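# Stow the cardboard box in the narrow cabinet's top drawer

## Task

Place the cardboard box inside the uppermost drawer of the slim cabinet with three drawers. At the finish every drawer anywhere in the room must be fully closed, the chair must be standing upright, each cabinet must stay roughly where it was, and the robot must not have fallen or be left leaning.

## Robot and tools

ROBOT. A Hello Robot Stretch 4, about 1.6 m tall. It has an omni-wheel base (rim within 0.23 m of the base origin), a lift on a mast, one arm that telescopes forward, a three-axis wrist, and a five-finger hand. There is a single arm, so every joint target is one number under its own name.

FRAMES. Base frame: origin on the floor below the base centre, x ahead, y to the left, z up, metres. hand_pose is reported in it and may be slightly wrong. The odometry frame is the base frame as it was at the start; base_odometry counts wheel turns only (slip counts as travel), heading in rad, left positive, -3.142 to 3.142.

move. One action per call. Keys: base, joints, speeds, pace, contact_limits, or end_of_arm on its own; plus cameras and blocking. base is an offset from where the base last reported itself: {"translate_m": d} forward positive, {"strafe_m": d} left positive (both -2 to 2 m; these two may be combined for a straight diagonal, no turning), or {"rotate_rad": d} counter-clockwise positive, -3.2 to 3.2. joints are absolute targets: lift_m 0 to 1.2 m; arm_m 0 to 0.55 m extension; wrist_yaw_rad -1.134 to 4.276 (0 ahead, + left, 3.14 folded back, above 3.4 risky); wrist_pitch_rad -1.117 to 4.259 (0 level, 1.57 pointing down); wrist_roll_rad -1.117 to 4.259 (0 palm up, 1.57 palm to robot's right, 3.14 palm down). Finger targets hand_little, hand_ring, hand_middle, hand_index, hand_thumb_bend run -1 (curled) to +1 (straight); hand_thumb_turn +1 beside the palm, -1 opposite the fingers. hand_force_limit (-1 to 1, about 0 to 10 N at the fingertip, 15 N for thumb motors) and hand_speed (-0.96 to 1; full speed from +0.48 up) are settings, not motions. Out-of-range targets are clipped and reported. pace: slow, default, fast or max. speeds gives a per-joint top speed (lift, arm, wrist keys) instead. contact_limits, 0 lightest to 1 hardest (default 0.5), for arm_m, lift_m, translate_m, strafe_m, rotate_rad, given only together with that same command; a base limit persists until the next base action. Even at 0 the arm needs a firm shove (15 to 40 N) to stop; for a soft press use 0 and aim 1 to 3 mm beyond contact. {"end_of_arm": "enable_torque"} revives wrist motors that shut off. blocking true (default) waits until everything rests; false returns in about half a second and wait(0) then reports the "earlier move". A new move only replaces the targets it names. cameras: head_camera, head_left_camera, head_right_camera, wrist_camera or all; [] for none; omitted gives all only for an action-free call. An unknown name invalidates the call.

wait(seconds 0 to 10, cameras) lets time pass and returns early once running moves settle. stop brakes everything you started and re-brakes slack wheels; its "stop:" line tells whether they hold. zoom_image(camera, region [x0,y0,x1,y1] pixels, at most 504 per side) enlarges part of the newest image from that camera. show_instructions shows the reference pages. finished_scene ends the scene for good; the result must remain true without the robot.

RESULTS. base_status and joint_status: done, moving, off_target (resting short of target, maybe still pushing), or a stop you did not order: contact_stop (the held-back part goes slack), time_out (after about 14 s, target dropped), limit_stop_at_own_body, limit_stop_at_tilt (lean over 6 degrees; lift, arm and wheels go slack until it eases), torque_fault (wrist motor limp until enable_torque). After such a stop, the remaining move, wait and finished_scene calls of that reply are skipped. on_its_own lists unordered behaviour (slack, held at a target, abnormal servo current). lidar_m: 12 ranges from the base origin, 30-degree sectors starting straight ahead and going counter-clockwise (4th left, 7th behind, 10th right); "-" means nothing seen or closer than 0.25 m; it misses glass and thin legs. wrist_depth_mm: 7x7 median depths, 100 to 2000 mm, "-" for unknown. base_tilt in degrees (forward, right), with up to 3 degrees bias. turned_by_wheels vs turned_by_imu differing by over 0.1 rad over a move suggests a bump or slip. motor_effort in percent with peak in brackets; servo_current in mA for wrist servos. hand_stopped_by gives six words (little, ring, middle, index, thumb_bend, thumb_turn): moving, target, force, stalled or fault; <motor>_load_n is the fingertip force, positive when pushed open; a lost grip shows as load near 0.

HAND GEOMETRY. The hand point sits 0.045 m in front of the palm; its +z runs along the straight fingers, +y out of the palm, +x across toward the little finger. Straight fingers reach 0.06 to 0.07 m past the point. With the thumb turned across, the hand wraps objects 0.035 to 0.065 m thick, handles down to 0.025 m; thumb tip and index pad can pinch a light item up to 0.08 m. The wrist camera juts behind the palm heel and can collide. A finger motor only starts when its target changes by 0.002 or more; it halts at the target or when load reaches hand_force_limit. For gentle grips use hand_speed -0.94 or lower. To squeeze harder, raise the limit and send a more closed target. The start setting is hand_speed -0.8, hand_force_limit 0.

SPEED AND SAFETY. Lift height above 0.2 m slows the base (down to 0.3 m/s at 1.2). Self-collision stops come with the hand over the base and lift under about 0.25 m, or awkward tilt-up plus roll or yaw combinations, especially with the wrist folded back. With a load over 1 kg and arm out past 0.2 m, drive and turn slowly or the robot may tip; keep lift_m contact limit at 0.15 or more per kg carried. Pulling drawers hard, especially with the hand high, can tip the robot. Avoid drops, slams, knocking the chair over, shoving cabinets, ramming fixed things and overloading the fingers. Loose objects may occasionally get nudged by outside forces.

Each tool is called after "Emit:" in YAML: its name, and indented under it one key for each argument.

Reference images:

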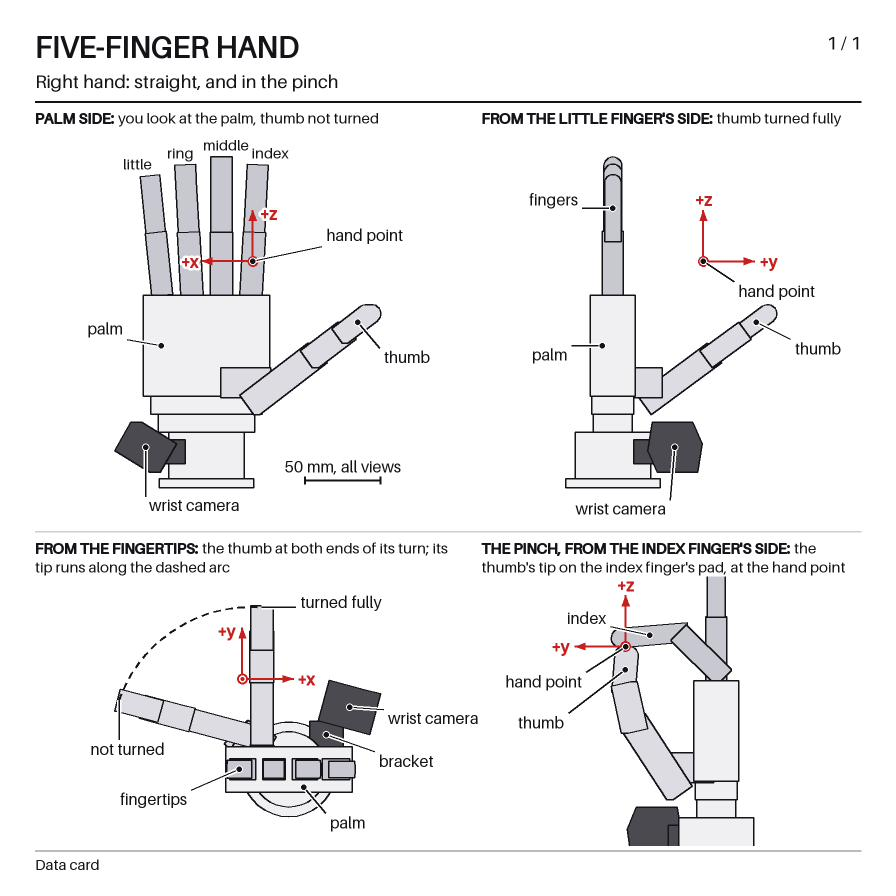

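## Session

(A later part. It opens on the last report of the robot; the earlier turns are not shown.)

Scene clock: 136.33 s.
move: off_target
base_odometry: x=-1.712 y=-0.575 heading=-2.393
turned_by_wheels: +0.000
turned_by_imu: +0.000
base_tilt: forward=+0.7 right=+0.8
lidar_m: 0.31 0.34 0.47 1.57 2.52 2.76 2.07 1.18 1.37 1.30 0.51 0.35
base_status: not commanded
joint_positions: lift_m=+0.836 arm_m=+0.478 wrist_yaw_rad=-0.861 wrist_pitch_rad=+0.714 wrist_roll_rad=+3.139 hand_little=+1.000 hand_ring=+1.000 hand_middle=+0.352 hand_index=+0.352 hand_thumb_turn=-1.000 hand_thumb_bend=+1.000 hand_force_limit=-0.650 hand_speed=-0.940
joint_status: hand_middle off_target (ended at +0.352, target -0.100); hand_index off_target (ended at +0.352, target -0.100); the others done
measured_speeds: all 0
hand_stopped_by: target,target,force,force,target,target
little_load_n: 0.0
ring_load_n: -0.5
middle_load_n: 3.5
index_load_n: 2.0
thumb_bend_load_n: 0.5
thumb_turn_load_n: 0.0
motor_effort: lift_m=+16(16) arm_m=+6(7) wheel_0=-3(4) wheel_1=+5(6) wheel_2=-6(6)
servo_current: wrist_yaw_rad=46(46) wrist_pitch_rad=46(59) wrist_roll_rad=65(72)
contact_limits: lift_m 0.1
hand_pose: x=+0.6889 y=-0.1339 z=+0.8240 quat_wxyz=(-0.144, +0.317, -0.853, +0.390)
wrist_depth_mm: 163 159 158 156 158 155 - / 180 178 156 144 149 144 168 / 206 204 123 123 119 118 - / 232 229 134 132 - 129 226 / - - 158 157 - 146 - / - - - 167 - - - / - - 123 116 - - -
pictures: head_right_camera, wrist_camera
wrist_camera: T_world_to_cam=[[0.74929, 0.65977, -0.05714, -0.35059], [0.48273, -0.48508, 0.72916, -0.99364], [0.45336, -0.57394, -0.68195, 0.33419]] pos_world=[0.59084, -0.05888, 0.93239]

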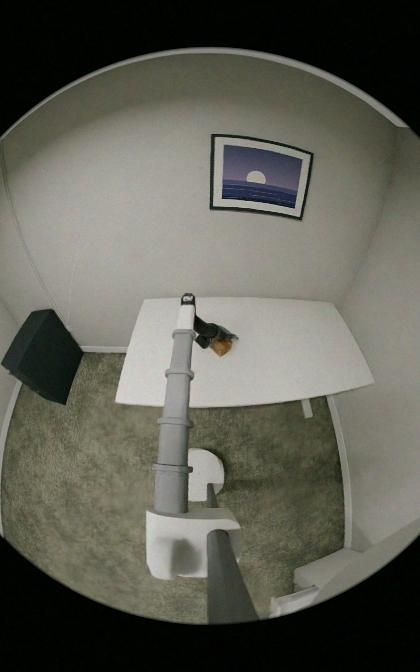

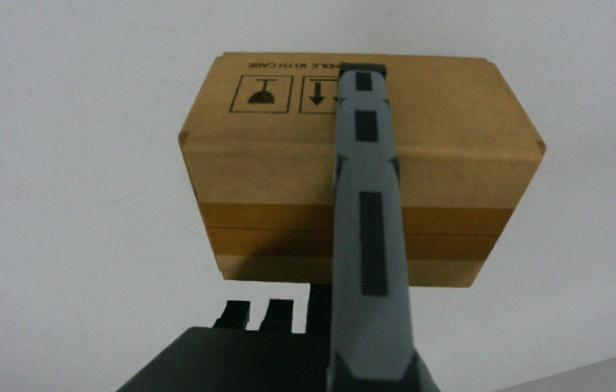

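Emit:
move:
  joints: {"hand_thumb_bend": 0.6, "hand_force_limit": -0.6}
  cameras: ["wrist_camera"]

Scene clock: 138.43 s.
move: off_target
base_odometry: x=-1.712 y=-0.575 heading=-2.393
turned_by_wheels: +0.000
turned_by_imu: +0.000
base_tilt: forward=+0.7 right=+0.8
lidar_m: 0.34 0.34 0.49 1.56 2.51 2.79 2.06 1.21 1.35 1.29 0.51 0.36
base_status: not commanded
joint_positions: lift_m=+0.836 arm_m=+0.478 wrist_yaw_rad=-0.861 wrist_pitch_rad=+0.714 wrist_roll_rad=+3.139 hand_little=+1.000 hand_ring=+1.000 hand_middle=+0.352 hand_index=+0.352 hand_thumb_turn=-1.000 hand_thumb_bend=+0.991 hand_force_limit=-0.600 hand_speed=-0.940
joint_status: hand_thumb_bend off_target (ended at +0.991, target +0.600); the others done
measured_speeds: all 0
hand_stopped_by: target,target,force,force,force,target
little_load_n: 0.0
ring_load_n: 0.0
middle_load_n: 3.5
index_load_n: 3.0
thumb_bend_load_n: 3.0
thumb_turn_load_n: 0.0
motor_effort: lift_m=+16(16) arm_m=+6(6) wheel_0=-3(3) wheel_1=+5(6) wheel_2=-5(6)
servo_current: wrist_yaw_rad=46(46) wrist_pitch_rad=46(52) wrist_roll_rad=46(72)
contact_limits: lift_m 0.1
hand_pose: x=+0.6889 y=-0.1339 z=+0.8240 quat_wxyz=(-0.144, +0.317, -0.853, +0.390)
wrist_depth_mm: 163 159 158 155 158 155 - / 180 179 169 143 149 144 172 / 206 203 122 123 119 118 - / 232 229 135 132 - 129 225 / - - 158 157 - 146 - / - - - 167 - - - / - - 122 116 - - -
wrist_camera: T_world_to_cam=[[0.74929, 0.65977, -0.05714, -0.35059], [0.48273, -0.48508, 0.72916, -0.99364], [0.45336, -0.57394, -0.68195, 0.33419]] pos_world=[0.59084, -0.05888, 0.93239]

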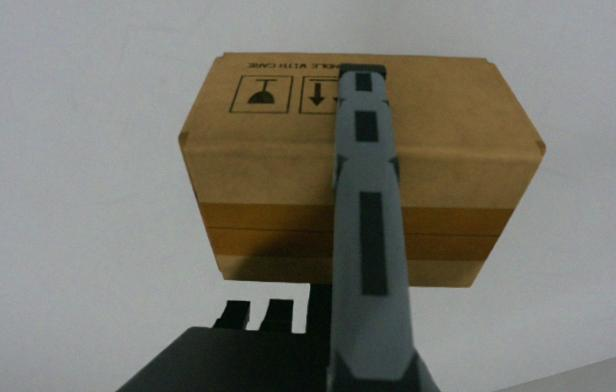

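Emit:
move:
  joints: {"hand_force_limit": -0.25, "hand_index": -0.15, "hand_middle": -0.15, "hand_thumb_bend": 0.55}

Emit:
move:
  joints: {"lift_m": 0.86}
  pace: "slow"
  contact_limits: {"lift_m": 0.3}
  cameras: ["wrist_camera", "head_right_camera"]

Emit:
zoom_image:
  camera: "head_right_camera"
  region: [160, 260, 280, 380]

Scene clock: 139.47 s.
move: off_target
base_odometry: x=-1.712 y=-0.575 heading=-2.393
turned_by_wheels: +0.000
turned_by_imu: +0.000
base_tilt: forward=+0.6 right=+0.8
lidar_m: 0.33 0.36 0.48 1.54 2.50 2.75 2.06 1.21 1.36 1.30 0.52 0.33
base_status: not commanded
joint_positions: lift_m=+0.836 arm_m=+0.478 wrist_yaw_rad=-0.861 wrist_pitch_rad=+0.714 wrist_roll_rad=+3.139 hand_little=+1.000 hand_ring=+1.000 hand_middle=+0.352 hand_index=+0.348 hand_thumb_turn=-1.000 hand_thumb_bend=+0.979 hand_force_limit=-0.250 hand_speed=-0.940
joint_status: hand_middle off_target (ended at +0.352, target -0.150); hand_index off_target (ended at +0.348, target -0.150); hand_thumb_bend off_target (ended at +0.979, target +0.550); the others done
measured_speeds: all 0
hand_stopped_by: target,target,force,force,force,target
little_load_n: 0.5
ring_load_n: 0.0
middle_load_n: 4.5
index_load_n: 6.5
thumb_bend_load_n: 5.5
thumb_turn_load_n: 0.0
motor_effort: lift_m=+15(16) arm_m=+6(6) wheel_0=-3(3) wheel_1=+5(6) wheel_2=-5(5)
servo_current: wrist_yaw_rad=39(46) wrist_pitch_rad=52(52) wrist_roll_rad=72(72)
contact_limits: lift_m 0.1
hand_pose: x=+0.6889 y=-0.1340 z=+0.8240 quat_wxyz=(-0.144, +0.317, -0.853, +0.390)
wrist_depth_mm: 163 159 158 155 158 155 - / 180 179 169 144 149 144 171 / 206 204 123 123 119 118 - / 232 230 134 132 - 128 226 / - - 158 156 - 146 - / - - - 167 - - - / - - 123 116 - - -
pictures: none

Scene clock: 140.43 s.
move: done
base_odometry: x=-1.712 y=-0.575 heading=-2.393
turned_by_wheels: +0.000
turned_by_imu: +0.000
base_tilt: forward=+0.7 right=+0.8
lidar_m: 0.31 0.34 0.48 1.56 2.52 2.79 2.06 1.21 1.37 1.30 0.52 0.37
base_status: not commanded
joint_positions: lift_m=+0.860 arm_m=+0.478 wrist_yaw_rad=-0.861 wrist_pitch_rad=+0.714 wrist_roll_rad=+3.139 hand_little=+1.000 hand_ring=+1.000 hand_middle=+0.352 hand_index=+0.348 hand_thumb_turn=-1.000 hand_thumb_bend=+0.979 hand_force_limit=-0.250 hand_speed=-0.940
joint_status: all done
measured_speeds: all 0
hand_stopped_by: target,target,force,force,force,target
little_load_n: 0.0
ring_load_n: 0.0
middle_load_n: 5.0
index_load_n: 6.5
thumb_bend_load_n: 5.0
thumb_turn_load_n: 0.0
motor_effort: lift_m=+27(29) arm_m=+6(6) wheel_0=-3(3) wheel_1=+5(5) wheel_2=-5(6)
servo_current: wrist_yaw_rad=46(46) wrist_pitch_rad=46(52) wrist_roll_rad=39(72)
contact_limits: lift_m 0.3
hand_pose: x=+0.6889 y=-0.1340 z=+0.8471 quat_wxyz=(-0.144, +0.317, -0.853, +0.390)
wrist_depth_mm: 181 181 180 179 176 176 - / 204 202 157 144 150 150 - / 232 229 122 124 119 118 - / - - 134 132 - 128 - / - - 158 156 - 146 - / - - - 167 - - - / - - 123 116 - - -
pictures: head_right_camera, wrist_camera
wrist_camera: T_world_to_cam=[[0.74926, 0.65981, -0.05709, -0.3493], [0.4827, -0.48505, 0.72919, -1.0105], [0.45344, -0.57391, -0.68192, 0.34987]] pos_world=[0.59084, -0.05888, 0.95549]

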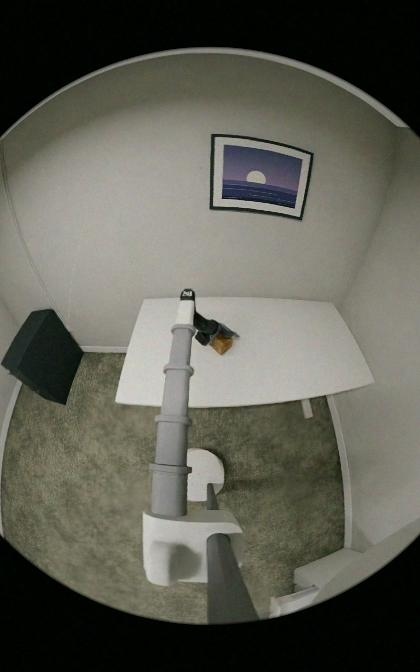

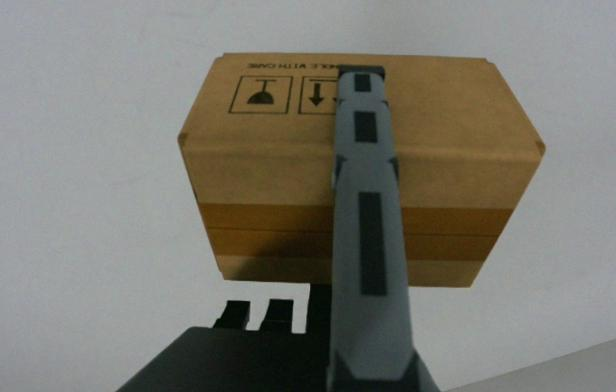

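Scaled by 4.200 from the camera's image (finer frame: 600x960).

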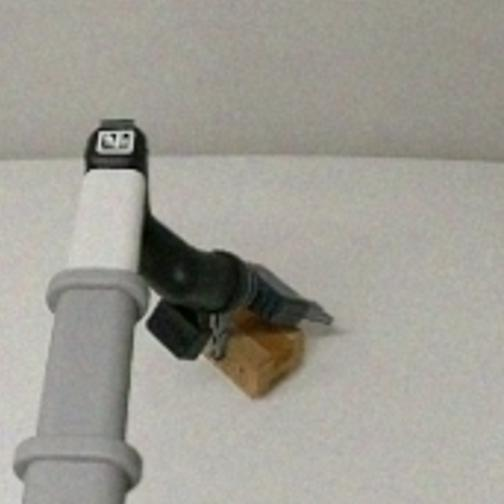

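Emit:
move:
  joints: {"lift_m": 0.98}

Emit:
move:
  base: {"translate_m": -0.4, "strafe_m": -0.061}
  joints: {"arm_m": 0.2}
  cameras: ["wrist_camera"]

Emit:
move:
  base: {"translate_m": -0.85}
  joints: {"wrist_yaw_rad": 0.0}

Emit:
move:
  base: {"rotate_rad": -1.57}
  pace: "slow"
  cameras: ["all"]

Scene clock: 142.90 s.
move: done
base_odometry: x=-1.712 y=-0.575 heading=-2.393
turned_by_wheels: +0.000
turned_by_imu: +0.000
base_tilt: forward=+0.6 right=+0.8
lidar_m: 0.32 0.36 0.46 1.55 2.51 2.78 2.07 1.25 1.38 1.29 0.52 0.33
base_status: not commanded
joint_positions: lift_m=+0.980 arm_m=+0.478 wrist_yaw_rad=-0.861 wrist_pitch_rad=+0.714 wrist_roll_rad=+3.139 hand_little=+1.000 hand_ring=+1.000 hand_middle=+0.352 hand_index=+0.348 hand_thumb_turn=-1.000 hand_thumb_bend=+0.979 hand_force_limit=-0.250 hand_speed=-0.940
joint_status: all done
measured_speeds: all 0
hand_stopped_by: target,target,force,force,force,target
little_load_n: 0.0
ring_load_n: 0.0
middle_load_n: 4.5
index_load_n: 6.5
thumb_bend_load_n: 5.0
thumb_turn_load_n: 0.0
motor_effort: lift_m=+26(29) arm_m=+6(6) wheel_0=-3(3) wheel_1=+6(6) wheel_2=-6(6)
servo_current: wrist_yaw_rad=46(46) wrist_pitch_rad=46(52) wrist_roll_rad=52(72)
hand_pose: x=+0.6889 y=-0.1340 z=+0.9671 quat_wxyz=(-0.144, +0.317, -0.853, +0.390)
wrist_depth_mm: - - - - - - - / - - 139 144 150 144 - / - - 122 124 119 118 - / - - 134 132 - 128 - / - - 158 157 - 146 - / - - - 167 - - - / - - 122 116 - - -
pictures: none

Scene clock: 145.73 s.
move: done
base_odometry: x=-1.460 y=-0.259 heading=-2.393
turned_by_wheels: +0.000
turned_by_imu: +0.002
base_tilt: forward=+0.7 right=+0.7
lidar_m: 0.71 0.75 1.66 2.46 2.55 2.79 1.70 0.84 1.03 1.21 1.08 0.78
base_status: done
joint_positions: lift_m=+0.980 arm_m=+0.200 wrist_yaw_rad=-0.861 wrist_pitch_rad=+0.714 wrist_roll_rad=+3.139 hand_little=+1.000 hand_ring=+1.000 hand_middle=+0.352 hand_index=+0.348 hand_thumb_turn=-1.000 hand_thumb_bend=+0.979 hand_force_limit=-0.250 hand_speed=-0.940
joint_status: all done
measured_speeds: all 0
hand_stopped_by: target,target,force,force,force,target
little_load_n: 0.0
ring_load_n: 0.0
middle_load_n: 4.5
index_load_n: 6.5
thumb_bend_load_n: 5.5
thumb_turn_load_n: 0.0
motor_effort: lift_m=+26(27) arm_m=-6(14) wheel_0=-1(10) wheel_1=-5(14) wheel_2=+4(16)
servo_current: wrist_yaw_rad=39(46) wrist_pitch_rad=39(59) wrist_roll_rad=33(78)
hand_pose: x=+0.4113 y=-0.1339 z=+0.9671 quat_wxyz=(-0.144, +0.317, -0.853, +0.390)
wrist_depth_mm: 1078 1078 1060 1060 1042 1042 1025 / 1182 1205 1118 144 149 144 1098 / 1308 1336 123 124 120 118 - / - 1430 134 132 - 128 - / - - 159 157 - 146 - / - - - 167 - - - / - - 123 116 - - -
wrist_camera: T_world_to_cam=[[0.74909, 0.66, -0.05715, -0.13418], [0.48287, -0.48491, 0.72918, -0.96403], [0.45355, -0.57382, -0.68193, 0.55755]] pos_world=[0.31314, -0.05898, 1.07549]

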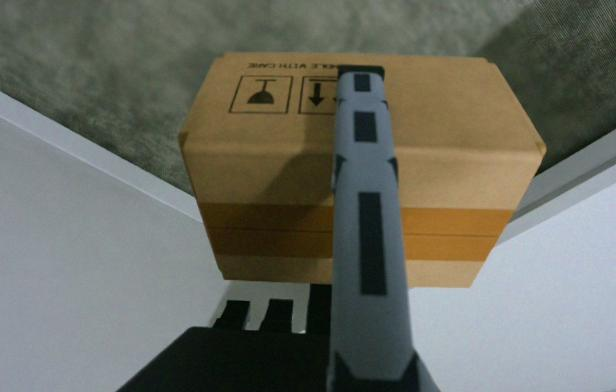

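Scene clock: 150.03 s.
move: done
base_odometry: x=-0.838 y=+0.320 heading=-2.393
turned_by_wheels: +0.000
turned_by_imu: +0.001
base_tilt: forward=+0.6 right=+0.8
lidar_m: 1.55 2.21 2.30 2.46 2.11 2.46 0.84 0.87 0.41 0.41 0.45 1.64
base_status: done
joint_positions: lift_m=+0.980 arm_m=+0.200 wrist_yaw_rad=-0.002 wrist_pitch_rad=+0.714 wrist_roll_rad=+3.139 hand_little=+1.000 hand_ring=+1.000 hand_middle=+0.352 hand_index=+0.348 hand_thumb_turn=-1.000 hand_thumb_bend=+0.979 hand_force_limit=-0.250 hand_speed=-0.940
joint_status: all done
measured_speeds: all 0
hand_stopped_by: target,target,force,force,force,target
little_load_n: -0.5
ring_load_n: 0.0
middle_load_n: 4.5
index_load_n: 6.5
thumb_bend_load_n: 5.5
thumb_turn_load_n: 0.0
motor_effort: lift_m=+26(27) arm_m=-6(6) wheel_0=-3(12) wheel_1=-3(11) wheel_2=+5(17)
servo_current: wrist_yaw_rad=39(98) wrist_pitch_rad=52(52) wrist_roll_rad=33(72)
hand_pose: x=+0.4988 y=-0.0570 z=+0.9671 quat_wxyz=(-0.293, +0.644, -0.643, +0.294)
wrist_depth_mm: 1078 1078 1060 1042 1042 1042 1008 / 1205 1205 1138 144 149 143 1098 / 1336 1336 123 124 119 118 - / 1499 1576 137 132 - 128 1464 / 1708 1863 170 157 - 146 1756 / - - - 200 - - - / - - 123 116 - - -
pictures: none

Scene clock: 152.90 s.
move: done
base_odometry: x=-0.838 y=+0.320 heading=+2.321
turned_by_wheels: -1.569
turned_by_imu: -1.556
base_tilt: forward=+0.7 right=+0.8
lidar_m: 0.39 0.44 1.64 1.55 2.23 2.38 2.47 2.16 2.48 0.85 0.83 0.42
base_status: done
joint_positions: lift_m=+0.980 arm_m=+0.200 wrist_yaw_rad=-0.001 wrist_pitch_rad=+0.714 wrist_roll_rad=+3.139 hand_little=+1.000 hand_ring=+1.000 hand_middle=+0.352 hand_index=+0.348 hand_thumb_turn=-1.000 hand_thumb_bend=+0.979 hand_force_limit=-0.250 hand_speed=-0.940
joint_status: not commanded
measured_speeds: all 0
hand_stopped_by: target,target,force,force,force,target
little_load_n: 0.0
ring_load_n: 0.0
middle_load_n: 4.5
index_load_n: 6.5
thumb_bend_load_n: 5.0
thumb_turn_load_n: 0.0
motor_effort: lift_m=+26(27) arm_m=-6(6) wheel_0=+3(11) wheel_1=+3(9) wheel_2=+3(9)
servo_current: wrist_yaw_rad=39(46) wrist_pitch_rad=46(52) wrist_roll_rad=52(91)
hand_pose: x=+0.4988 y=-0.0569 z=+0.9671 quat_wxyz=(-0.293, +0.644, -0.643, +0.294)
wrist_depth_mm: 1078 1060 707 - - 1042 1025 / 1205 1182 1118 144 150 144 1078 / 1366 1336 122 124 119 118 - / - - 133 132 - 128 - / - - 159 157 - 146 - / - - - 167 - - - / - - 123 117 - - -
pictures: head_camera, head_left_camera, head_right_camera, wrist_camera
wrist_camera: T_world_to_cam=[[-0.01155, 0.9983, -0.05712, 0.14802], [0.68254, 0.04962, 0.72916, -1.03808], [0.73076, -0.03056, -0.68195, 0.45474]] pos_world=[0.37793, -0.08237, 1.07549]

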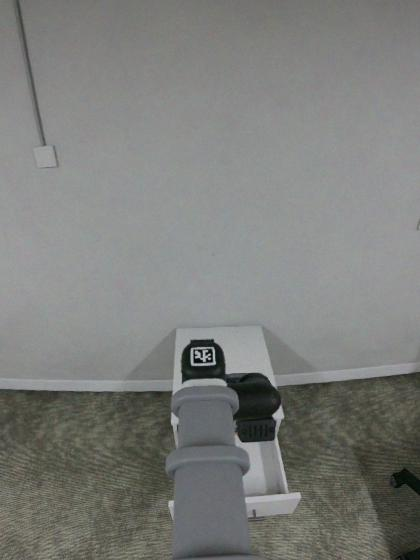

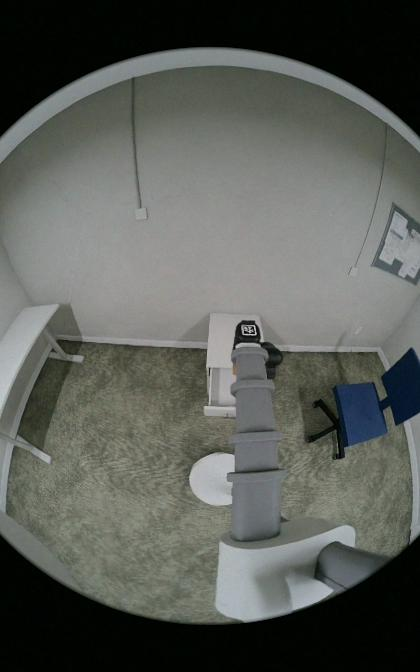

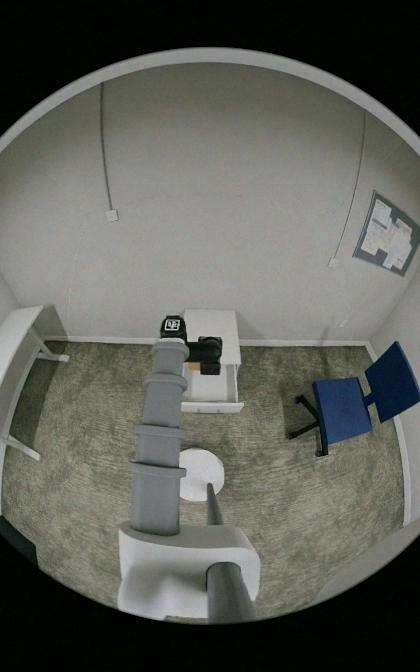

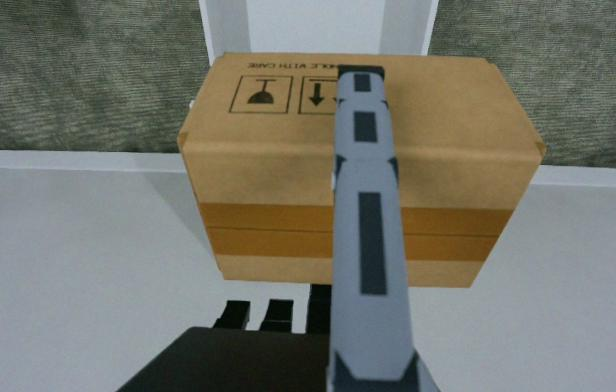

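Emit:
move:
  joints: {"arm_m": 0.31, "lift_m": 0.6}
  cameras: ["all"]

Emit:
zoom_image:
  camera: "head_right_camera"
  region: [140, 280, 280, 440]

Emit:
zoom_image:
  camera: "head_left_camera"
  region: [180, 280, 320, 440]

Scene clock: 156.73 s.
move: done
base_odometry: x=-0.838 y=+0.320 heading=+2.321
turned_by_wheels: +0.000
turned_by_imu: +0.000
base_tilt: forward=+0.6 right=+0.8
lidar_m: 0.39 0.42 1.64 1.55 2.21 2.37 2.46 2.15 2.45 0.85 0.86 0.43
base_status: not commanded
joint_positions: lift_m=+0.600 arm_m=+0.310 wrist_yaw_rad=-0.001 wrist_pitch_rad=+0.714 wrist_roll_rad=+3.139 hand_little=+1.000 hand_ring=+1.000 hand_middle=+0.352 hand_index=+0.348 hand_thumb_turn=-1.000 hand_thumb_bend=+0.979 hand_force_limit=-0.250 hand_speed=-0.940
joint_status: all done
measured_speeds: all 0
hand_stopped_by: target,target,force,force,force,target
little_load_n: 0.0
ring_load_n: 0.0
middle_load_n: 4.5
index_load_n: 6.5
thumb_bend_load_n: 5.5
thumb_turn_load_n: 0.0
motor_effort: lift_m=+17(24) arm_m=+6(11) wheel_0=+3(3) wheel_1=+3(3) wheel_2=+3(4)
servo_current: wrist_yaw_rad=46(52) wrist_pitch_rad=46(52) wrist_roll_rad=46(78)
hand_pose: x=+0.6085 y=-0.0569 z=+0.5879 quat_wxyz=(-0.293, +0.644, -0.643, +0.294)
wrist_depth_mm: 255 307 - - - - 263 / 287 343 139 144 149 143 263 / 878 351 122 124 119 118 - / 976 373 134 132 - 128 960 / 301 306 170 157 - 146 296 / - 345 325 182 - 322 - / - - 123 116 - - -
pictures: head_camera, head_left_camera, head_right_camera, wrist_camera
wrist_camera: T_world_to_cam=[[-0.01155, 0.9983, -0.05712, 0.12763], [0.68254, 0.04962, 0.72916, -0.83645], [0.73076, -0.03056, -0.68195, 0.11598]] pos_world=[0.48763, -0.08237, 0.69629]

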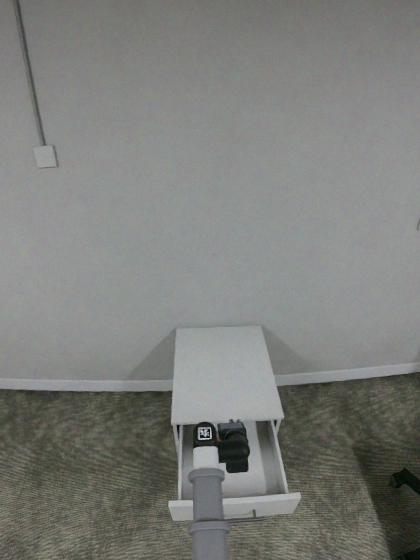

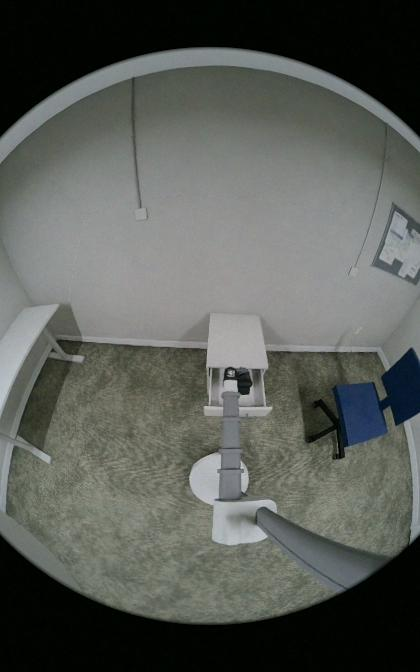

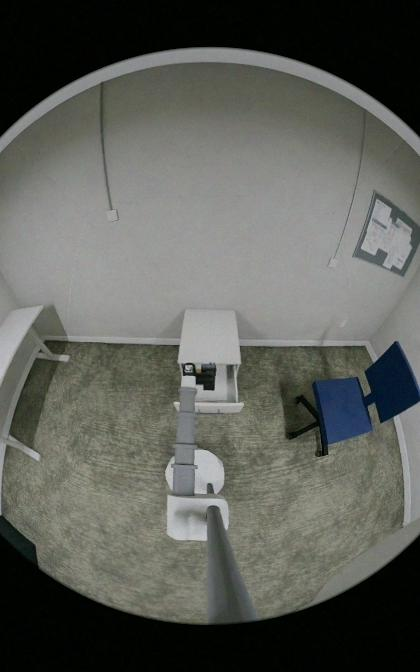

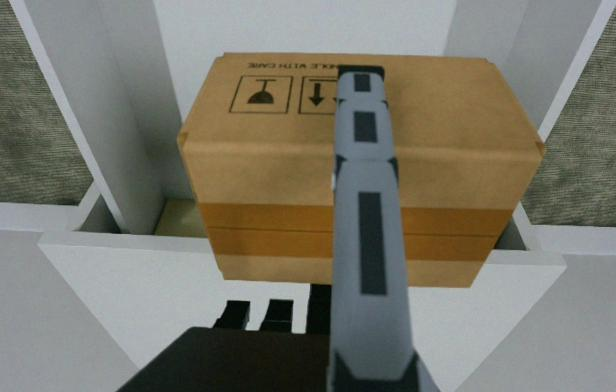

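Scaled by 3.150 from the camera's image (finer frame: 600x960).

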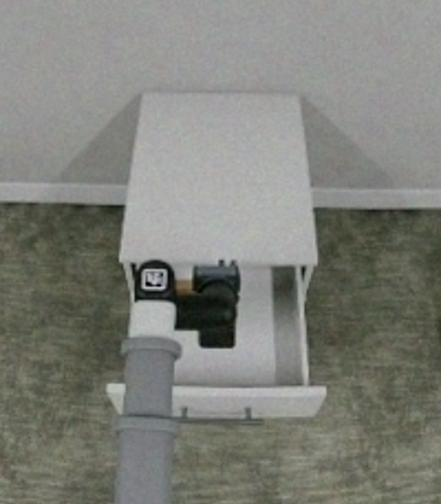

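Scaled by 3.150 from the camera's image (finer frame: 600x960).

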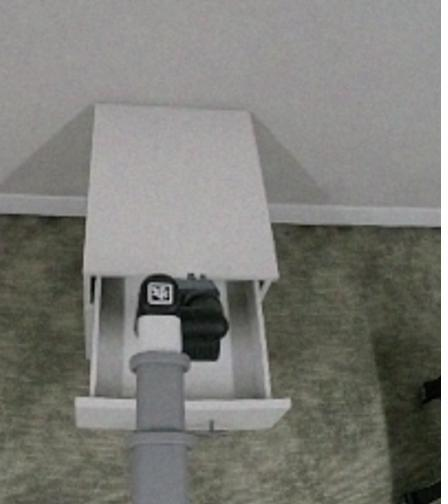

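Emit:
move:
  joints: {"arm_m": 0.34, "hand_ring": 0.5, "hand_little": 0.5}
  pace: "slow"

Emit:
move:
  joints: {"lift_m": 0.5}
  pace: "slow"
  contact_limits: {"lift_m": 0.1}
  cameras: ["all"]

Emit:
zoom_image:
  camera: "head_right_camera"
  region: [140, 280, 280, 440]

Emit:
zoom_image:
  camera: "head_camera"
  region: [150, 380, 310, 540]

Scene clock: 161.63 s.
move: done
base_odometry: x=-0.838 y=+0.320 heading=+2.321
turned_by_wheels: +0.000
turned_by_imu: +0.000
base_tilt: forward=+0.7 right=+0.8
lidar_m: 0.40 0.46 1.65 1.55 2.21 2.41 2.46 2.12 2.46 0.85 0.86 0.43
base_status: not commanded
joint_positions: lift_m=+0.600 arm_m=+0.340 wrist_yaw_rad=-0.001 wrist_pitch_rad=+0.714 wrist_roll_rad=+3.139 hand_little=+0.500 hand_ring=+0.500 hand_middle=+0.352 hand_index=+0.348 hand_thumb_turn=-1.000 hand_thumb_bend=+0.979 hand_force_limit=-0.250 hand_speed=-0.940
joint_status: all done
measured_speeds: all 0
hand_stopped_by: target,target,force,force,force,target
little_load_n: 0.0
ring_load_n: 0.0
middle_load_n: 4.5
index_load_n: 6.0
thumb_bend_load_n: 5.0
thumb_turn_load_n: 0.0
motor_effort: lift_m=+17(17) arm_m=+6(11) wheel_0=+3(3) wheel_1=+3(3) wheel_2=+3(4)
servo_current: wrist_yaw_rad=33(52) wrist_pitch_rad=46(59) wrist_roll_rad=52(78)
hand_pose: x=+0.6385 y=-0.0569 z=+0.5879 quat_wxyz=(-0.293, +0.644, -0.643, +0.294)
wrist_depth_mm: 254 309 - - - - 262 / 287 342 139 144 149 143 262 / 878 351 123 124 119 118 - / 332 353 135 132 - 128 946 / 300 296 171 157 - 156 274 / - 345 177 165 - 320 - / - - 123 116 - - -
pictures: none

Scene clock: 163.33 s.
move: done
base_odometry: x=-0.838 y=+0.320 heading=+2.321
turned_by_wheels: +0.000
turned_by_imu: +0.000
base_tilt: forward=+0.7 right=+0.8
lidar_m: 0.40 0.44 1.63 1.56 2.22 2.41 2.46 2.13 2.45 0.84 0.85 0.43
base_status: not commanded
joint_positions: lift_m=+0.500 arm_m=+0.340 wrist_yaw_rad=-0.001 wrist_pitch_rad=+0.714 wrist_roll_rad=+3.139 hand_little=+0.500 hand_ring=+0.500 hand_middle=+0.352 hand_index=+0.348 hand_thumb_turn=-1.000 hand_thumb_bend=+0.979 hand_force_limit=-0.250 hand_speed=-0.940
joint_status: all done
measured_speeds: all 0
hand_stopped_by: target,target,force,force,force,target
little_load_n: -0.5
ring_load_n: 0.0
middle_load_n: 4.5
index_load_n: 6.5
thumb_bend_load_n: 5.5
thumb_turn_load_n: 0.0
motor_effort: lift_m=+16(19) arm_m=+6(7) wheel_0=+3(3) wheel_1=+3(3) wheel_2=+3(4)
servo_current: wrist_yaw_rad=39(52) wrist_pitch_rad=46(52) wrist_roll_rad=52(72)
contact_limits: lift_m 0.1
hand_pose: x=+0.6385 y=-0.0569 z=+0.4880 quat_wxyz=(-0.293, +0.644, -0.643, +0.294)
wrist_depth_mm: - - - - - - - / 235 - 139 144 150 143 - / 250 - 123 124 119 117 - / 263 - 133 132 - 128 - / 265 357 164 157 - 156 257 / 283 334 325 165 - 303 267 / 209 207 123 116 - - 266
pictures: head_camera, head_left_camera, head_right_camera, wrist_camera
wrist_camera: T_world_to_cam=[[-0.01155, 0.9983, -0.05712, 0.12227], [0.68254, 0.04962, 0.72916, -0.78401], [0.73076, -0.03056, -0.68195, 0.02586]] pos_world=[0.51763, -0.08237, 0.59629]

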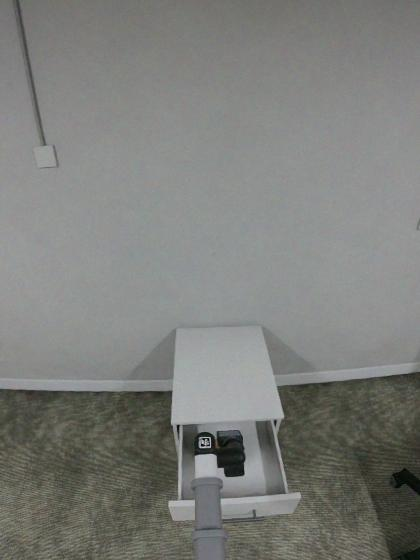

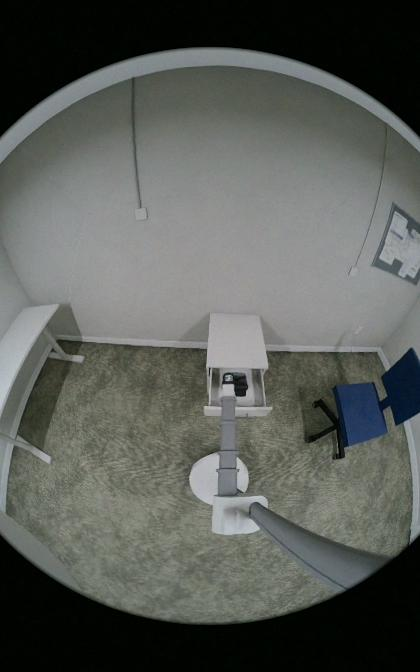

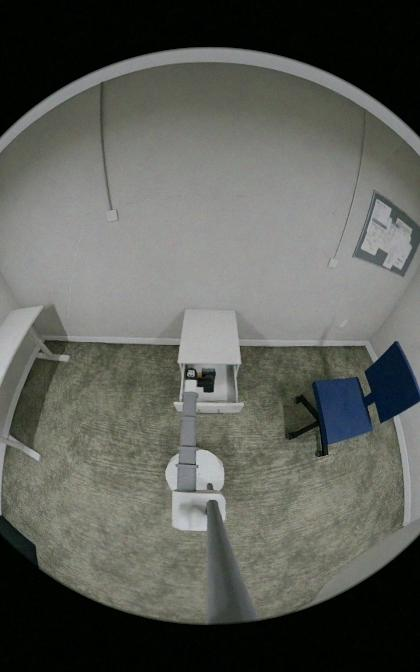

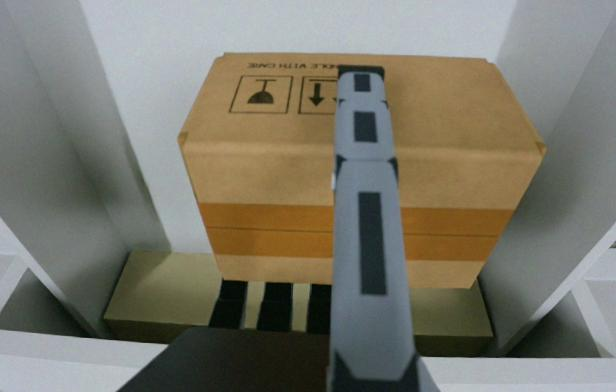

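Scaled by 3.150 from the camera's image (finer frame: 600x960).

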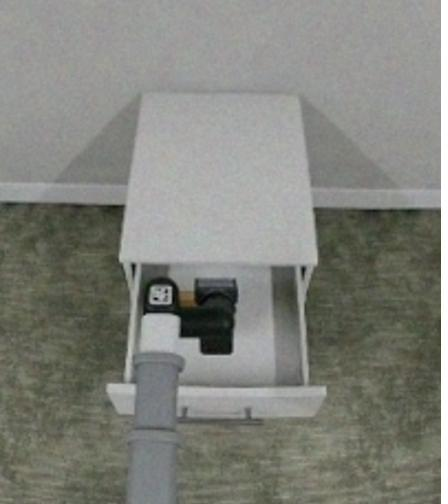

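Scaled by 3.150 from the camera's image (finer frame: 1200x1600).

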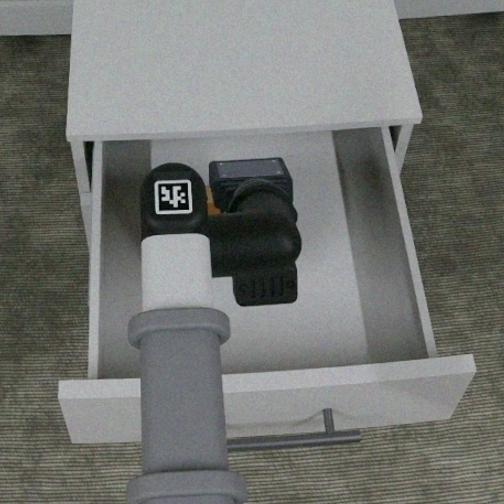

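Emit:
move:
  joints: {"lift_m": 0.445}
  speeds: {"lift_m": 0.05}
  contact_limits: {"lift_m": 0.05}
  cameras: ["head_camera", "wrist_camera"]

Emit:
zoom_image:
  camera: "head_camera"
  region: [150, 380, 310, 540]

Scene clock: 165.13 s.
move: done
base_odometry: x=-0.838 y=+0.320 heading=+2.321
turned_by_wheels: +0.000
turned_by_imu: +0.000
base_tilt: forward=+0.7 right=+0.8
lidar_m: 0.42 0.47 1.64 1.56 2.22 2.39 2.47 2.15 2.46 0.84 0.85 0.43
base_status: not commanded
joint_positions: lift_m=+0.445 arm_m=+0.340 wrist_yaw_rad=-0.001 wrist_pitch_rad=+0.714 wrist_roll_rad=+3.139 hand_little=+0.500 hand_ring=+0.500 hand_middle=+0.352 hand_index=+0.348 hand_thumb_turn=-1.000 hand_thumb_bend=+0.979 hand_force_limit=-0.250 hand_speed=-0.940
joint_status: all done
measured_speeds: all 0
hand_stopped_by: target,target,force,force,force,target
little_load_n: 0.0
ring_load_n: 0.0
middle_load_n: 4.5
index_load_n: 6.5
thumb_bend_load_n: 5.5
thumb_turn_load_n: 0.0
motor_effort: lift_m=+17(19) arm_m=+6(7) wheel_0=+3(3) wheel_1=+3(3) wheel_2=+4(4)
servo_current: wrist_yaw_rad=39(46) wrist_pitch_rad=39(52) wrist_roll_rad=59(65)
contact_limits: lift_m 0.05
hand_pose: x=+0.6385 y=-0.0569 z=+0.4329 quat_wxyz=(-0.293, +0.644, -0.643, +0.294)
wrist_depth_mm: - - - - - - - / - - 139 144 150 143 - / - - 122 124 119 118 - / 238 - 134 132 - 128 - / 252 - 158 157 - 146 - / 267 320 177 165 - 286 254 / 267 301 122 116 - - 248
wrist_camera: T_world_to_cam=[[-0.01155, 0.9983, -0.05712, 0.11913], [0.68254, 0.04962, 0.72916, -0.74391], [0.73076, -0.03056, -0.68195, -0.01165]] pos_world=[0.51763, -0.08237, 0.54129]

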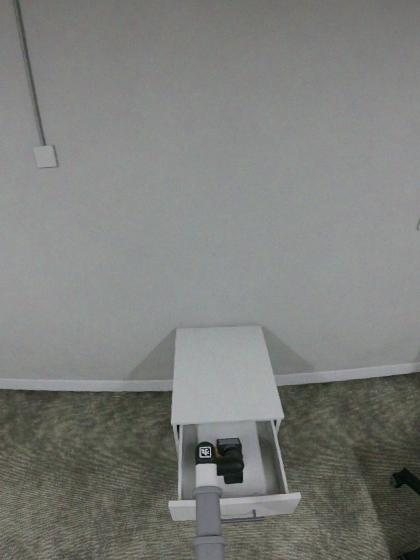

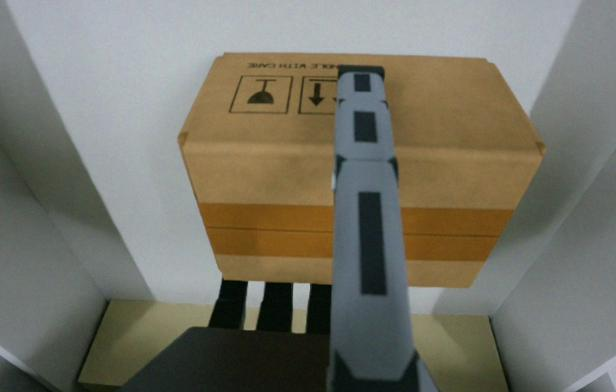

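Scaled by 3.150 from the camera's image (finer frame: 1200x1600).

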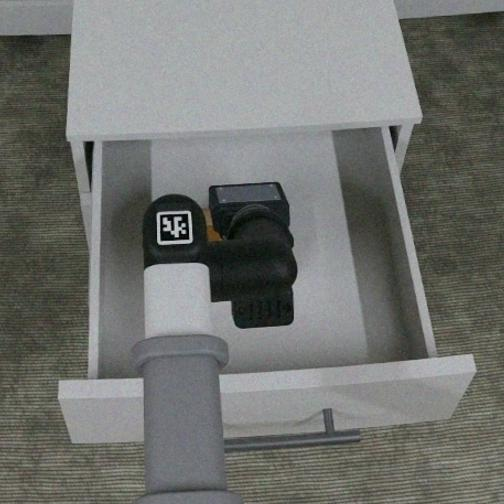

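Emit:
move:
  joints: {"lift_m": 0.425}
  speeds: {"lift_m": 0.05}
  contact_limits: {"lift_m": 0.05}
  cameras: ["head_left_camera", "wrist_camera", "head_right_camera"]

Emit:
zoom_image:
  camera: "head_right_camera"
  region: [150, 340, 270, 440]

Scene clock: 166.43 s.
move: done
base_odometry: x=-0.838 y=+0.320 heading=+2.321
turned_by_wheels: +0.000
turned_by_imu: +0.000
base_tilt: forward=+0.6 right=+0.8
lidar_m: 0.42 1.33 1.63 1.56 2.20 2.38 2.43 2.14 2.47 0.83 0.82 0.44
base_status: not commanded
joint_positions: lift_m=+0.426 arm_m=+0.340 wrist_yaw_rad=-0.001 wrist_pitch_rad=+0.710 wrist_roll_rad=+3.139 hand_little=+0.500 hand_ring=+0.500 hand_middle=+0.352 hand_index=+0.347 hand_thumb_turn=-1.000 hand_thumb_bend=+0.979 hand_force_limit=-0.250 hand_speed=-0.940
joint_status: all done
measured_speeds: all 0
hand_stopped_by: target,target,force,force,force,target
little_load_n: 0.0
ring_load_n: 0.5
middle_load_n: 2.0
index_load_n: 0.5
thumb_bend_load_n: 3.5
thumb_turn_load_n: 0.0
motor_effort: lift_m=+11(16) arm_m=+6(7) wheel_0=+3(3) wheel_1=+3(3) wheel_2=+3(4)
servo_current: wrist_yaw_rad=39(46) wrist_pitch_rad=46(52) wrist_roll_rad=33(78)
contact_limits: lift_m 0.05
hand_pose: x=+0.6394 y=-0.0569 z=+0.4140 quat_wxyz=(-0.295, +0.643, -0.642, +0.296)
wrist_depth_mm: - - - - - - - / - - 143 142 141 141 - / - - 121 124 - 116 - / - - 125 123 - 116 - / 250 - 146 139 - 140 - / 263 322 167 163 - 289 256 / 263 303 123 116 - - 251
pictures: head_left_camera, head_right_camera, wrist_camera
wrist_camera: T_world_to_cam=[[-0.01127, 0.9983, -0.05717, 0.1179], [0.67897, 0.04961, 0.73249, -0.72984], [0.73408, -0.03056, -0.67838, -0.02881]] pos_world=[0.51802, -0.08237, 0.52179]

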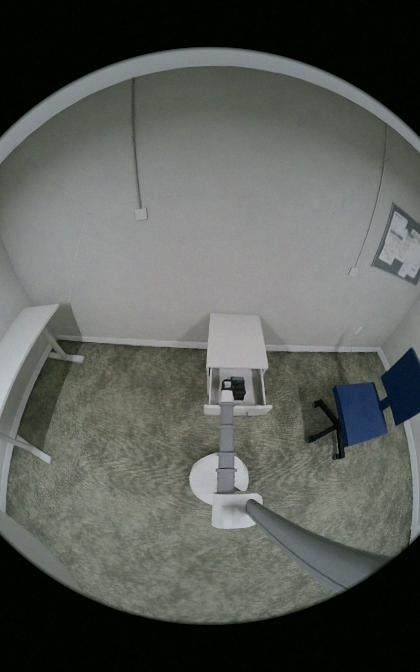

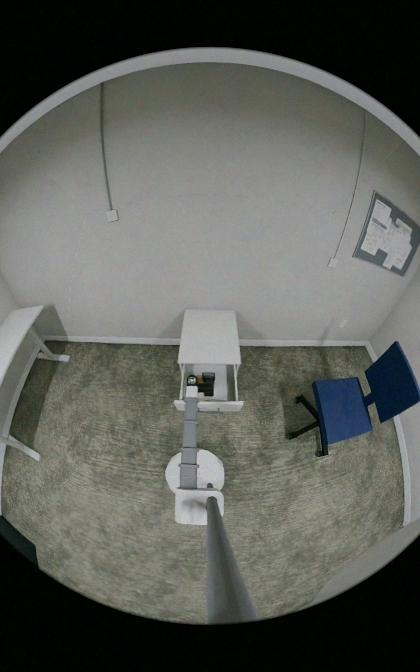

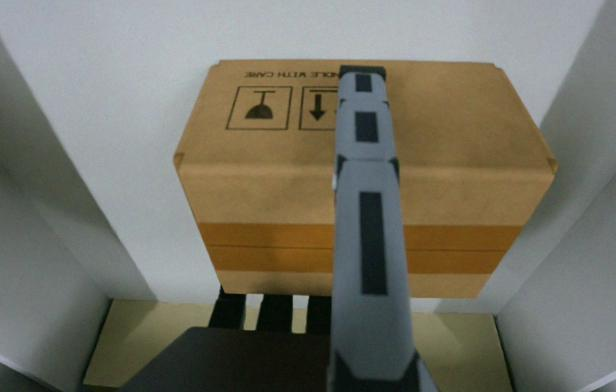

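Scaled by 4.200 from the camera's image (finer frame: 600x960).

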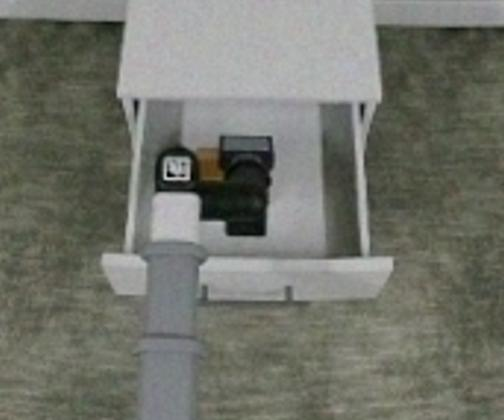

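Emit:
move:
  joints: {"lift_m": 0.43, "hand_speed": -0.85, "hand_index": 0.6, "hand_middle": 0.6, "hand_ring": 0.6, "hand_little": 0.6, "hand_thumb_bend": 1.0}
  speeds: {"lift_m": 0.05}
  cameras: ["wrist_camera"]

Scene clock: 167.83 s.
move: done
base_odometry: x=-0.838 y=+0.320 heading=+2.321
turned_by_wheels: +0.000
turned_by_imu: +0.000
base_tilt: forward=+0.7 right=+0.8
lidar_m: 0.43 1.30 1.64 1.55 2.20 2.36 2.45 2.14 2.46 0.84 0.86 0.46
base_status: not commanded
joint_positions: lift_m=+0.430 arm_m=+0.340 wrist_yaw_rad=-0.001 wrist_pitch_rad=+0.710 wrist_roll_rad=+3.139 hand_little=+0.600 hand_ring=+0.600 hand_middle=+0.600 hand_index=+0.600 hand_thumb_turn=-1.000 hand_thumb_bend=+1.000 hand_force_limit=-0.250 hand_speed=-0.850
joint_status: all done
measured_speeds: all 0
hand_stopped_by: target,target,target,target,target,target
little_load_n: 1.0
ring_load_n: 0.0
middle_load_n: 0.0
index_load_n: 0.0
thumb_bend_load_n: 0.0
thumb_turn_load_n: 0.0
motor_effort: lift_m=+25(25) arm_m=+5(7) wheel_0=+3(3) wheel_1=+3(3) wheel_2=+3(4)
servo_current: wrist_yaw_rad=39(46) wrist_pitch_rad=39(46) wrist_roll_rad=78(78)
hand_pose: x=+0.6394 y=-0.0569 z=+0.4179 quat_wxyz=(-0.295, +0.643, -0.642, +0.296)
wrist_depth_mm: - - - - - - - / - - 147 152 141 146 - / - - 123 127 - 127 - / - - 124 123 - 116 - / 250 - 143 140 - 135 - / 267 319 168 163 - - 253 / 266 304 123 116 - - 247
wrist_camera: T_world_to_cam=[[-0.01127, 0.9983, -0.05717, 0.11812], [0.67892, 0.04962, 0.73254, -0.73269], [0.73413, -0.03056, -0.67832, -0.02622]] pos_world=[0.51802, -0.08237, 0.52569]

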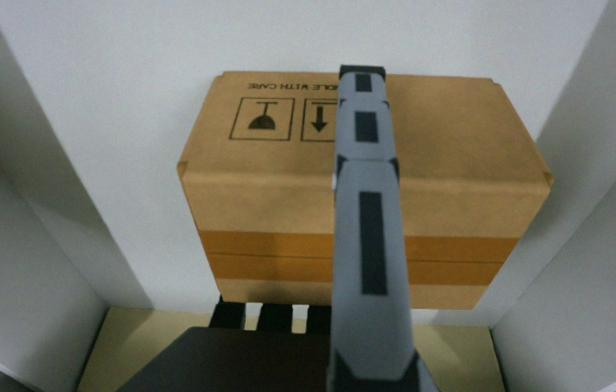

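Emit:
move:
  joints: {"arm_m": 0.334}
  pace: "slow"

Emit:
move:
  joints: {"lift_m": 0.5}
  speeds: {"lift_m": 0.08}
  cameras: ["wrist_camera"]

Emit:
move:
  joints: {"lift_m": 0.72}
  cameras: ["wrist_camera", "head_camera"]

Scene clock: 168.80 s.
move: done
base_odometry: x=-0.838 y=+0.320 heading=+2.321
turned_by_wheels: +0.000
turned_by_imu: +0.000
base_tilt: forward=+0.7 right=+0.7
lidar_m: 0.41 1.29 1.63 1.56 2.18 2.37 2.46 2.13 2.46 0.84 0.85 0.44
base_status: not commanded
joint_positions: lift_m=+0.430 arm_m=+0.334 wrist_yaw_rad=-0.001 wrist_pitch_rad=+0.710 wrist_roll_rad=+3.139 hand_little=+0.600 hand_ring=+0.600 hand_middle=+0.600 hand_index=+0.600 hand_thumb_turn=-1.000 hand_thumb_bend=+1.000 hand_force_limit=-0.250 hand_speed=-0.850
joint_status: all done
measured_speeds: all 0
hand_stopped_by: target,target,target,target,target,target
little_load_n: 0.0
ring_load_n: 0.5
middle_load_n: 0.5
index_load_n: 0.5
thumb_bend_load_n: 0.0
thumb_turn_load_n: 0.0
motor_effort: lift_m=+25(25) arm_m=-7(12) wheel_0=+3(3) wheel_1=+3(3) wheel_2=+3(3)
servo_current: wrist_yaw_rad=46(46) wrist_pitch_rad=39(52) wrist_roll_rad=39(65)
hand_pose: x=+0.6338 y=-0.0569 z=+0.4179 quat_wxyz=(-0.295, +0.643, -0.642, +0.296)
wrist_depth_mm: - - - - - - - / - - 146 152 142 148 - / - - 123 128 - 133 - / - - 124 123 - 115 - / 253 - 143 140 - 135 - / 267 324 168 163 - 282 254 / 267 307 123 116 - - 246
pictures: none

Scene clock: 170.23 s.
move: done
base_odometry: x=-0.838 y=+0.320 heading=+2.321
turned_by_wheels: +0.000
turned_by_imu: +0.000
base_tilt: forward=+0.7 right=+0.8
lidar_m: 0.41 1.32 1.61 1.57 2.21 2.36 2.47 2.14 2.44 0.84 0.83 0.43
base_status: not commanded
joint_positions: lift_m=+0.500 arm_m=+0.334 wrist_yaw_rad=-0.001 wrist_pitch_rad=+0.711 wrist_roll_rad=+3.139 hand_little=+0.600 hand_ring=+0.600 hand_middle=+0.600 hand_index=+0.600 hand_thumb_turn=-1.000 hand_thumb_bend=+1.000 hand_force_limit=-0.250 hand_speed=-0.850
joint_status: all done
measured_speeds: all 0
hand_stopped_by: target,target,target,target,target,target
little_load_n: 0.0
ring_load_n: 0.0
middle_load_n: 0.0
index_load_n: 0.0
thumb_bend_load_n: 0.0
thumb_turn_load_n: 0.0
motor_effort: lift_m=+26(30) arm_m=-6(7) wheel_0=+3(3) wheel_1=+3(3) wheel_2=+3(3)
servo_current: wrist_yaw_rad=39(52) wrist_pitch_rad=46(52) wrist_roll_rad=52(65)
hand_pose: x=+0.6334 y=-0.0569 z=+0.4876 quat_wxyz=(-0.294, +0.643, -0.642, +0.295)
wrist_depth_mm: - - - 195 186 - - / 240 - 171 169 163 165 - / 247 - 190 187 - - - / 262 314 - 211 - - 262 / 265 357 368 - - 309 257 / 285 340 336 170 - 303 267 / 213 210 122 116 - - 267
wrist_camera: T_world_to_cam=[[-0.01138, 0.9983, -0.05715, 0.12209], [0.68032, 0.04962, 0.73124, -0.77991], [0.73283, -0.03056, -0.67973, 0.02695]] pos_world=[0.51223, -0.08237, 0.59559]

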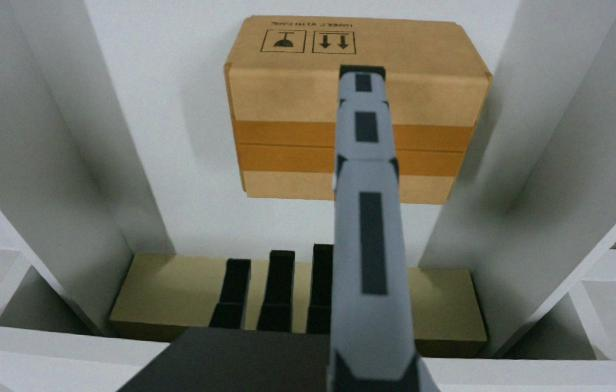

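Scene clock: 172.23 s.
move: done
base_odometry: x=-0.838 y=+0.320 heading=+2.321
turned_by_wheels: +0.000
turned_by_imu: +0.000
base_tilt: forward=+0.7 right=+0.8
lidar_m: 0.41 1.32 1.63 1.56 2.20 2.40 2.46 2.16 2.46 0.85 0.83 0.45
base_status: not commanded
joint_positions: lift_m=+0.720 arm_m=+0.334 wrist_yaw_rad=-0.001 wrist_pitch_rad=+0.711 wrist_roll_rad=+3.139 hand_little=+0.600 hand_ring=+0.600 hand_middle=+0.600 hand_index=+0.600 hand_thumb_turn=-1.000 hand_thumb_bend=+1.000 hand_force_limit=-0.250 hand_speed=-0.850
joint_status: all done
measured_speeds: all 0
hand_stopped_by: target,target,target,target,target,target
little_load_n: 0.0
ring_load_n: 0.0
middle_load_n: -0.5
index_load_n: 0.0
thumb_bend_load_n: 0.0
thumb_turn_load_n: 0.0
motor_effort: lift_m=+26(31) arm_m=-6(7) wheel_0=+3(3) wheel_1=+3(3) wheel_2=+3(3)
servo_current: wrist_yaw_rad=46(52) wrist_pitch_rad=46(52) wrist_roll_rad=46(78)
hand_pose: x=+0.6334 y=-0.0569 z=+0.7076 quat_wxyz=(-0.294, +0.644, -0.642, +0.295)
wrist_depth_mm: 820 427 - 357 359 - 768 / 917 878 - - - 854 854 / 1042 379 - - - 370 960 / - - - - - - 1060 / - - - - - - - / - - 169 170 - - - / - - 123 116 - - -
pictures: head_camera, wrist_camera
wrist_camera: T_world_to_cam=[[-0.01138, 0.9983, -0.05715, 0.13467], [0.68037, 0.04961, 0.73119, -0.94077], [0.73278, -0.03056, -0.67978, 0.17656]] pos_world=[0.51223, -0.08237, 0.81559]

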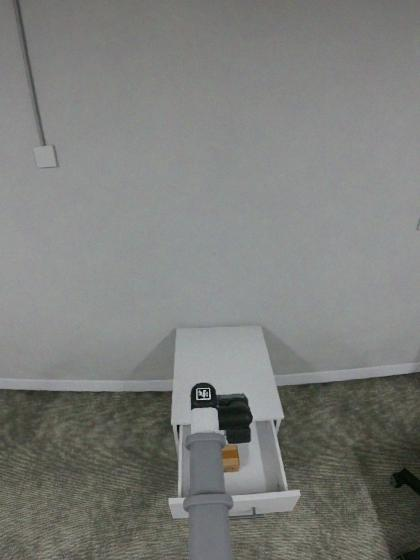

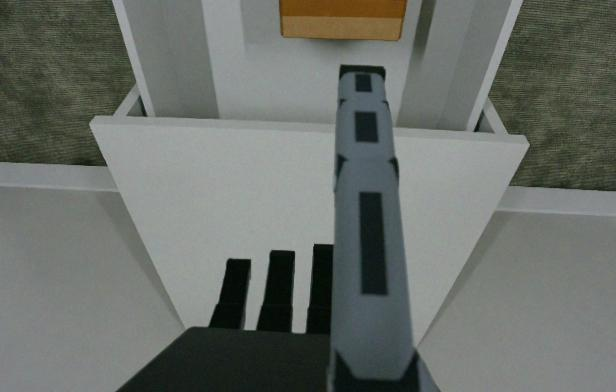

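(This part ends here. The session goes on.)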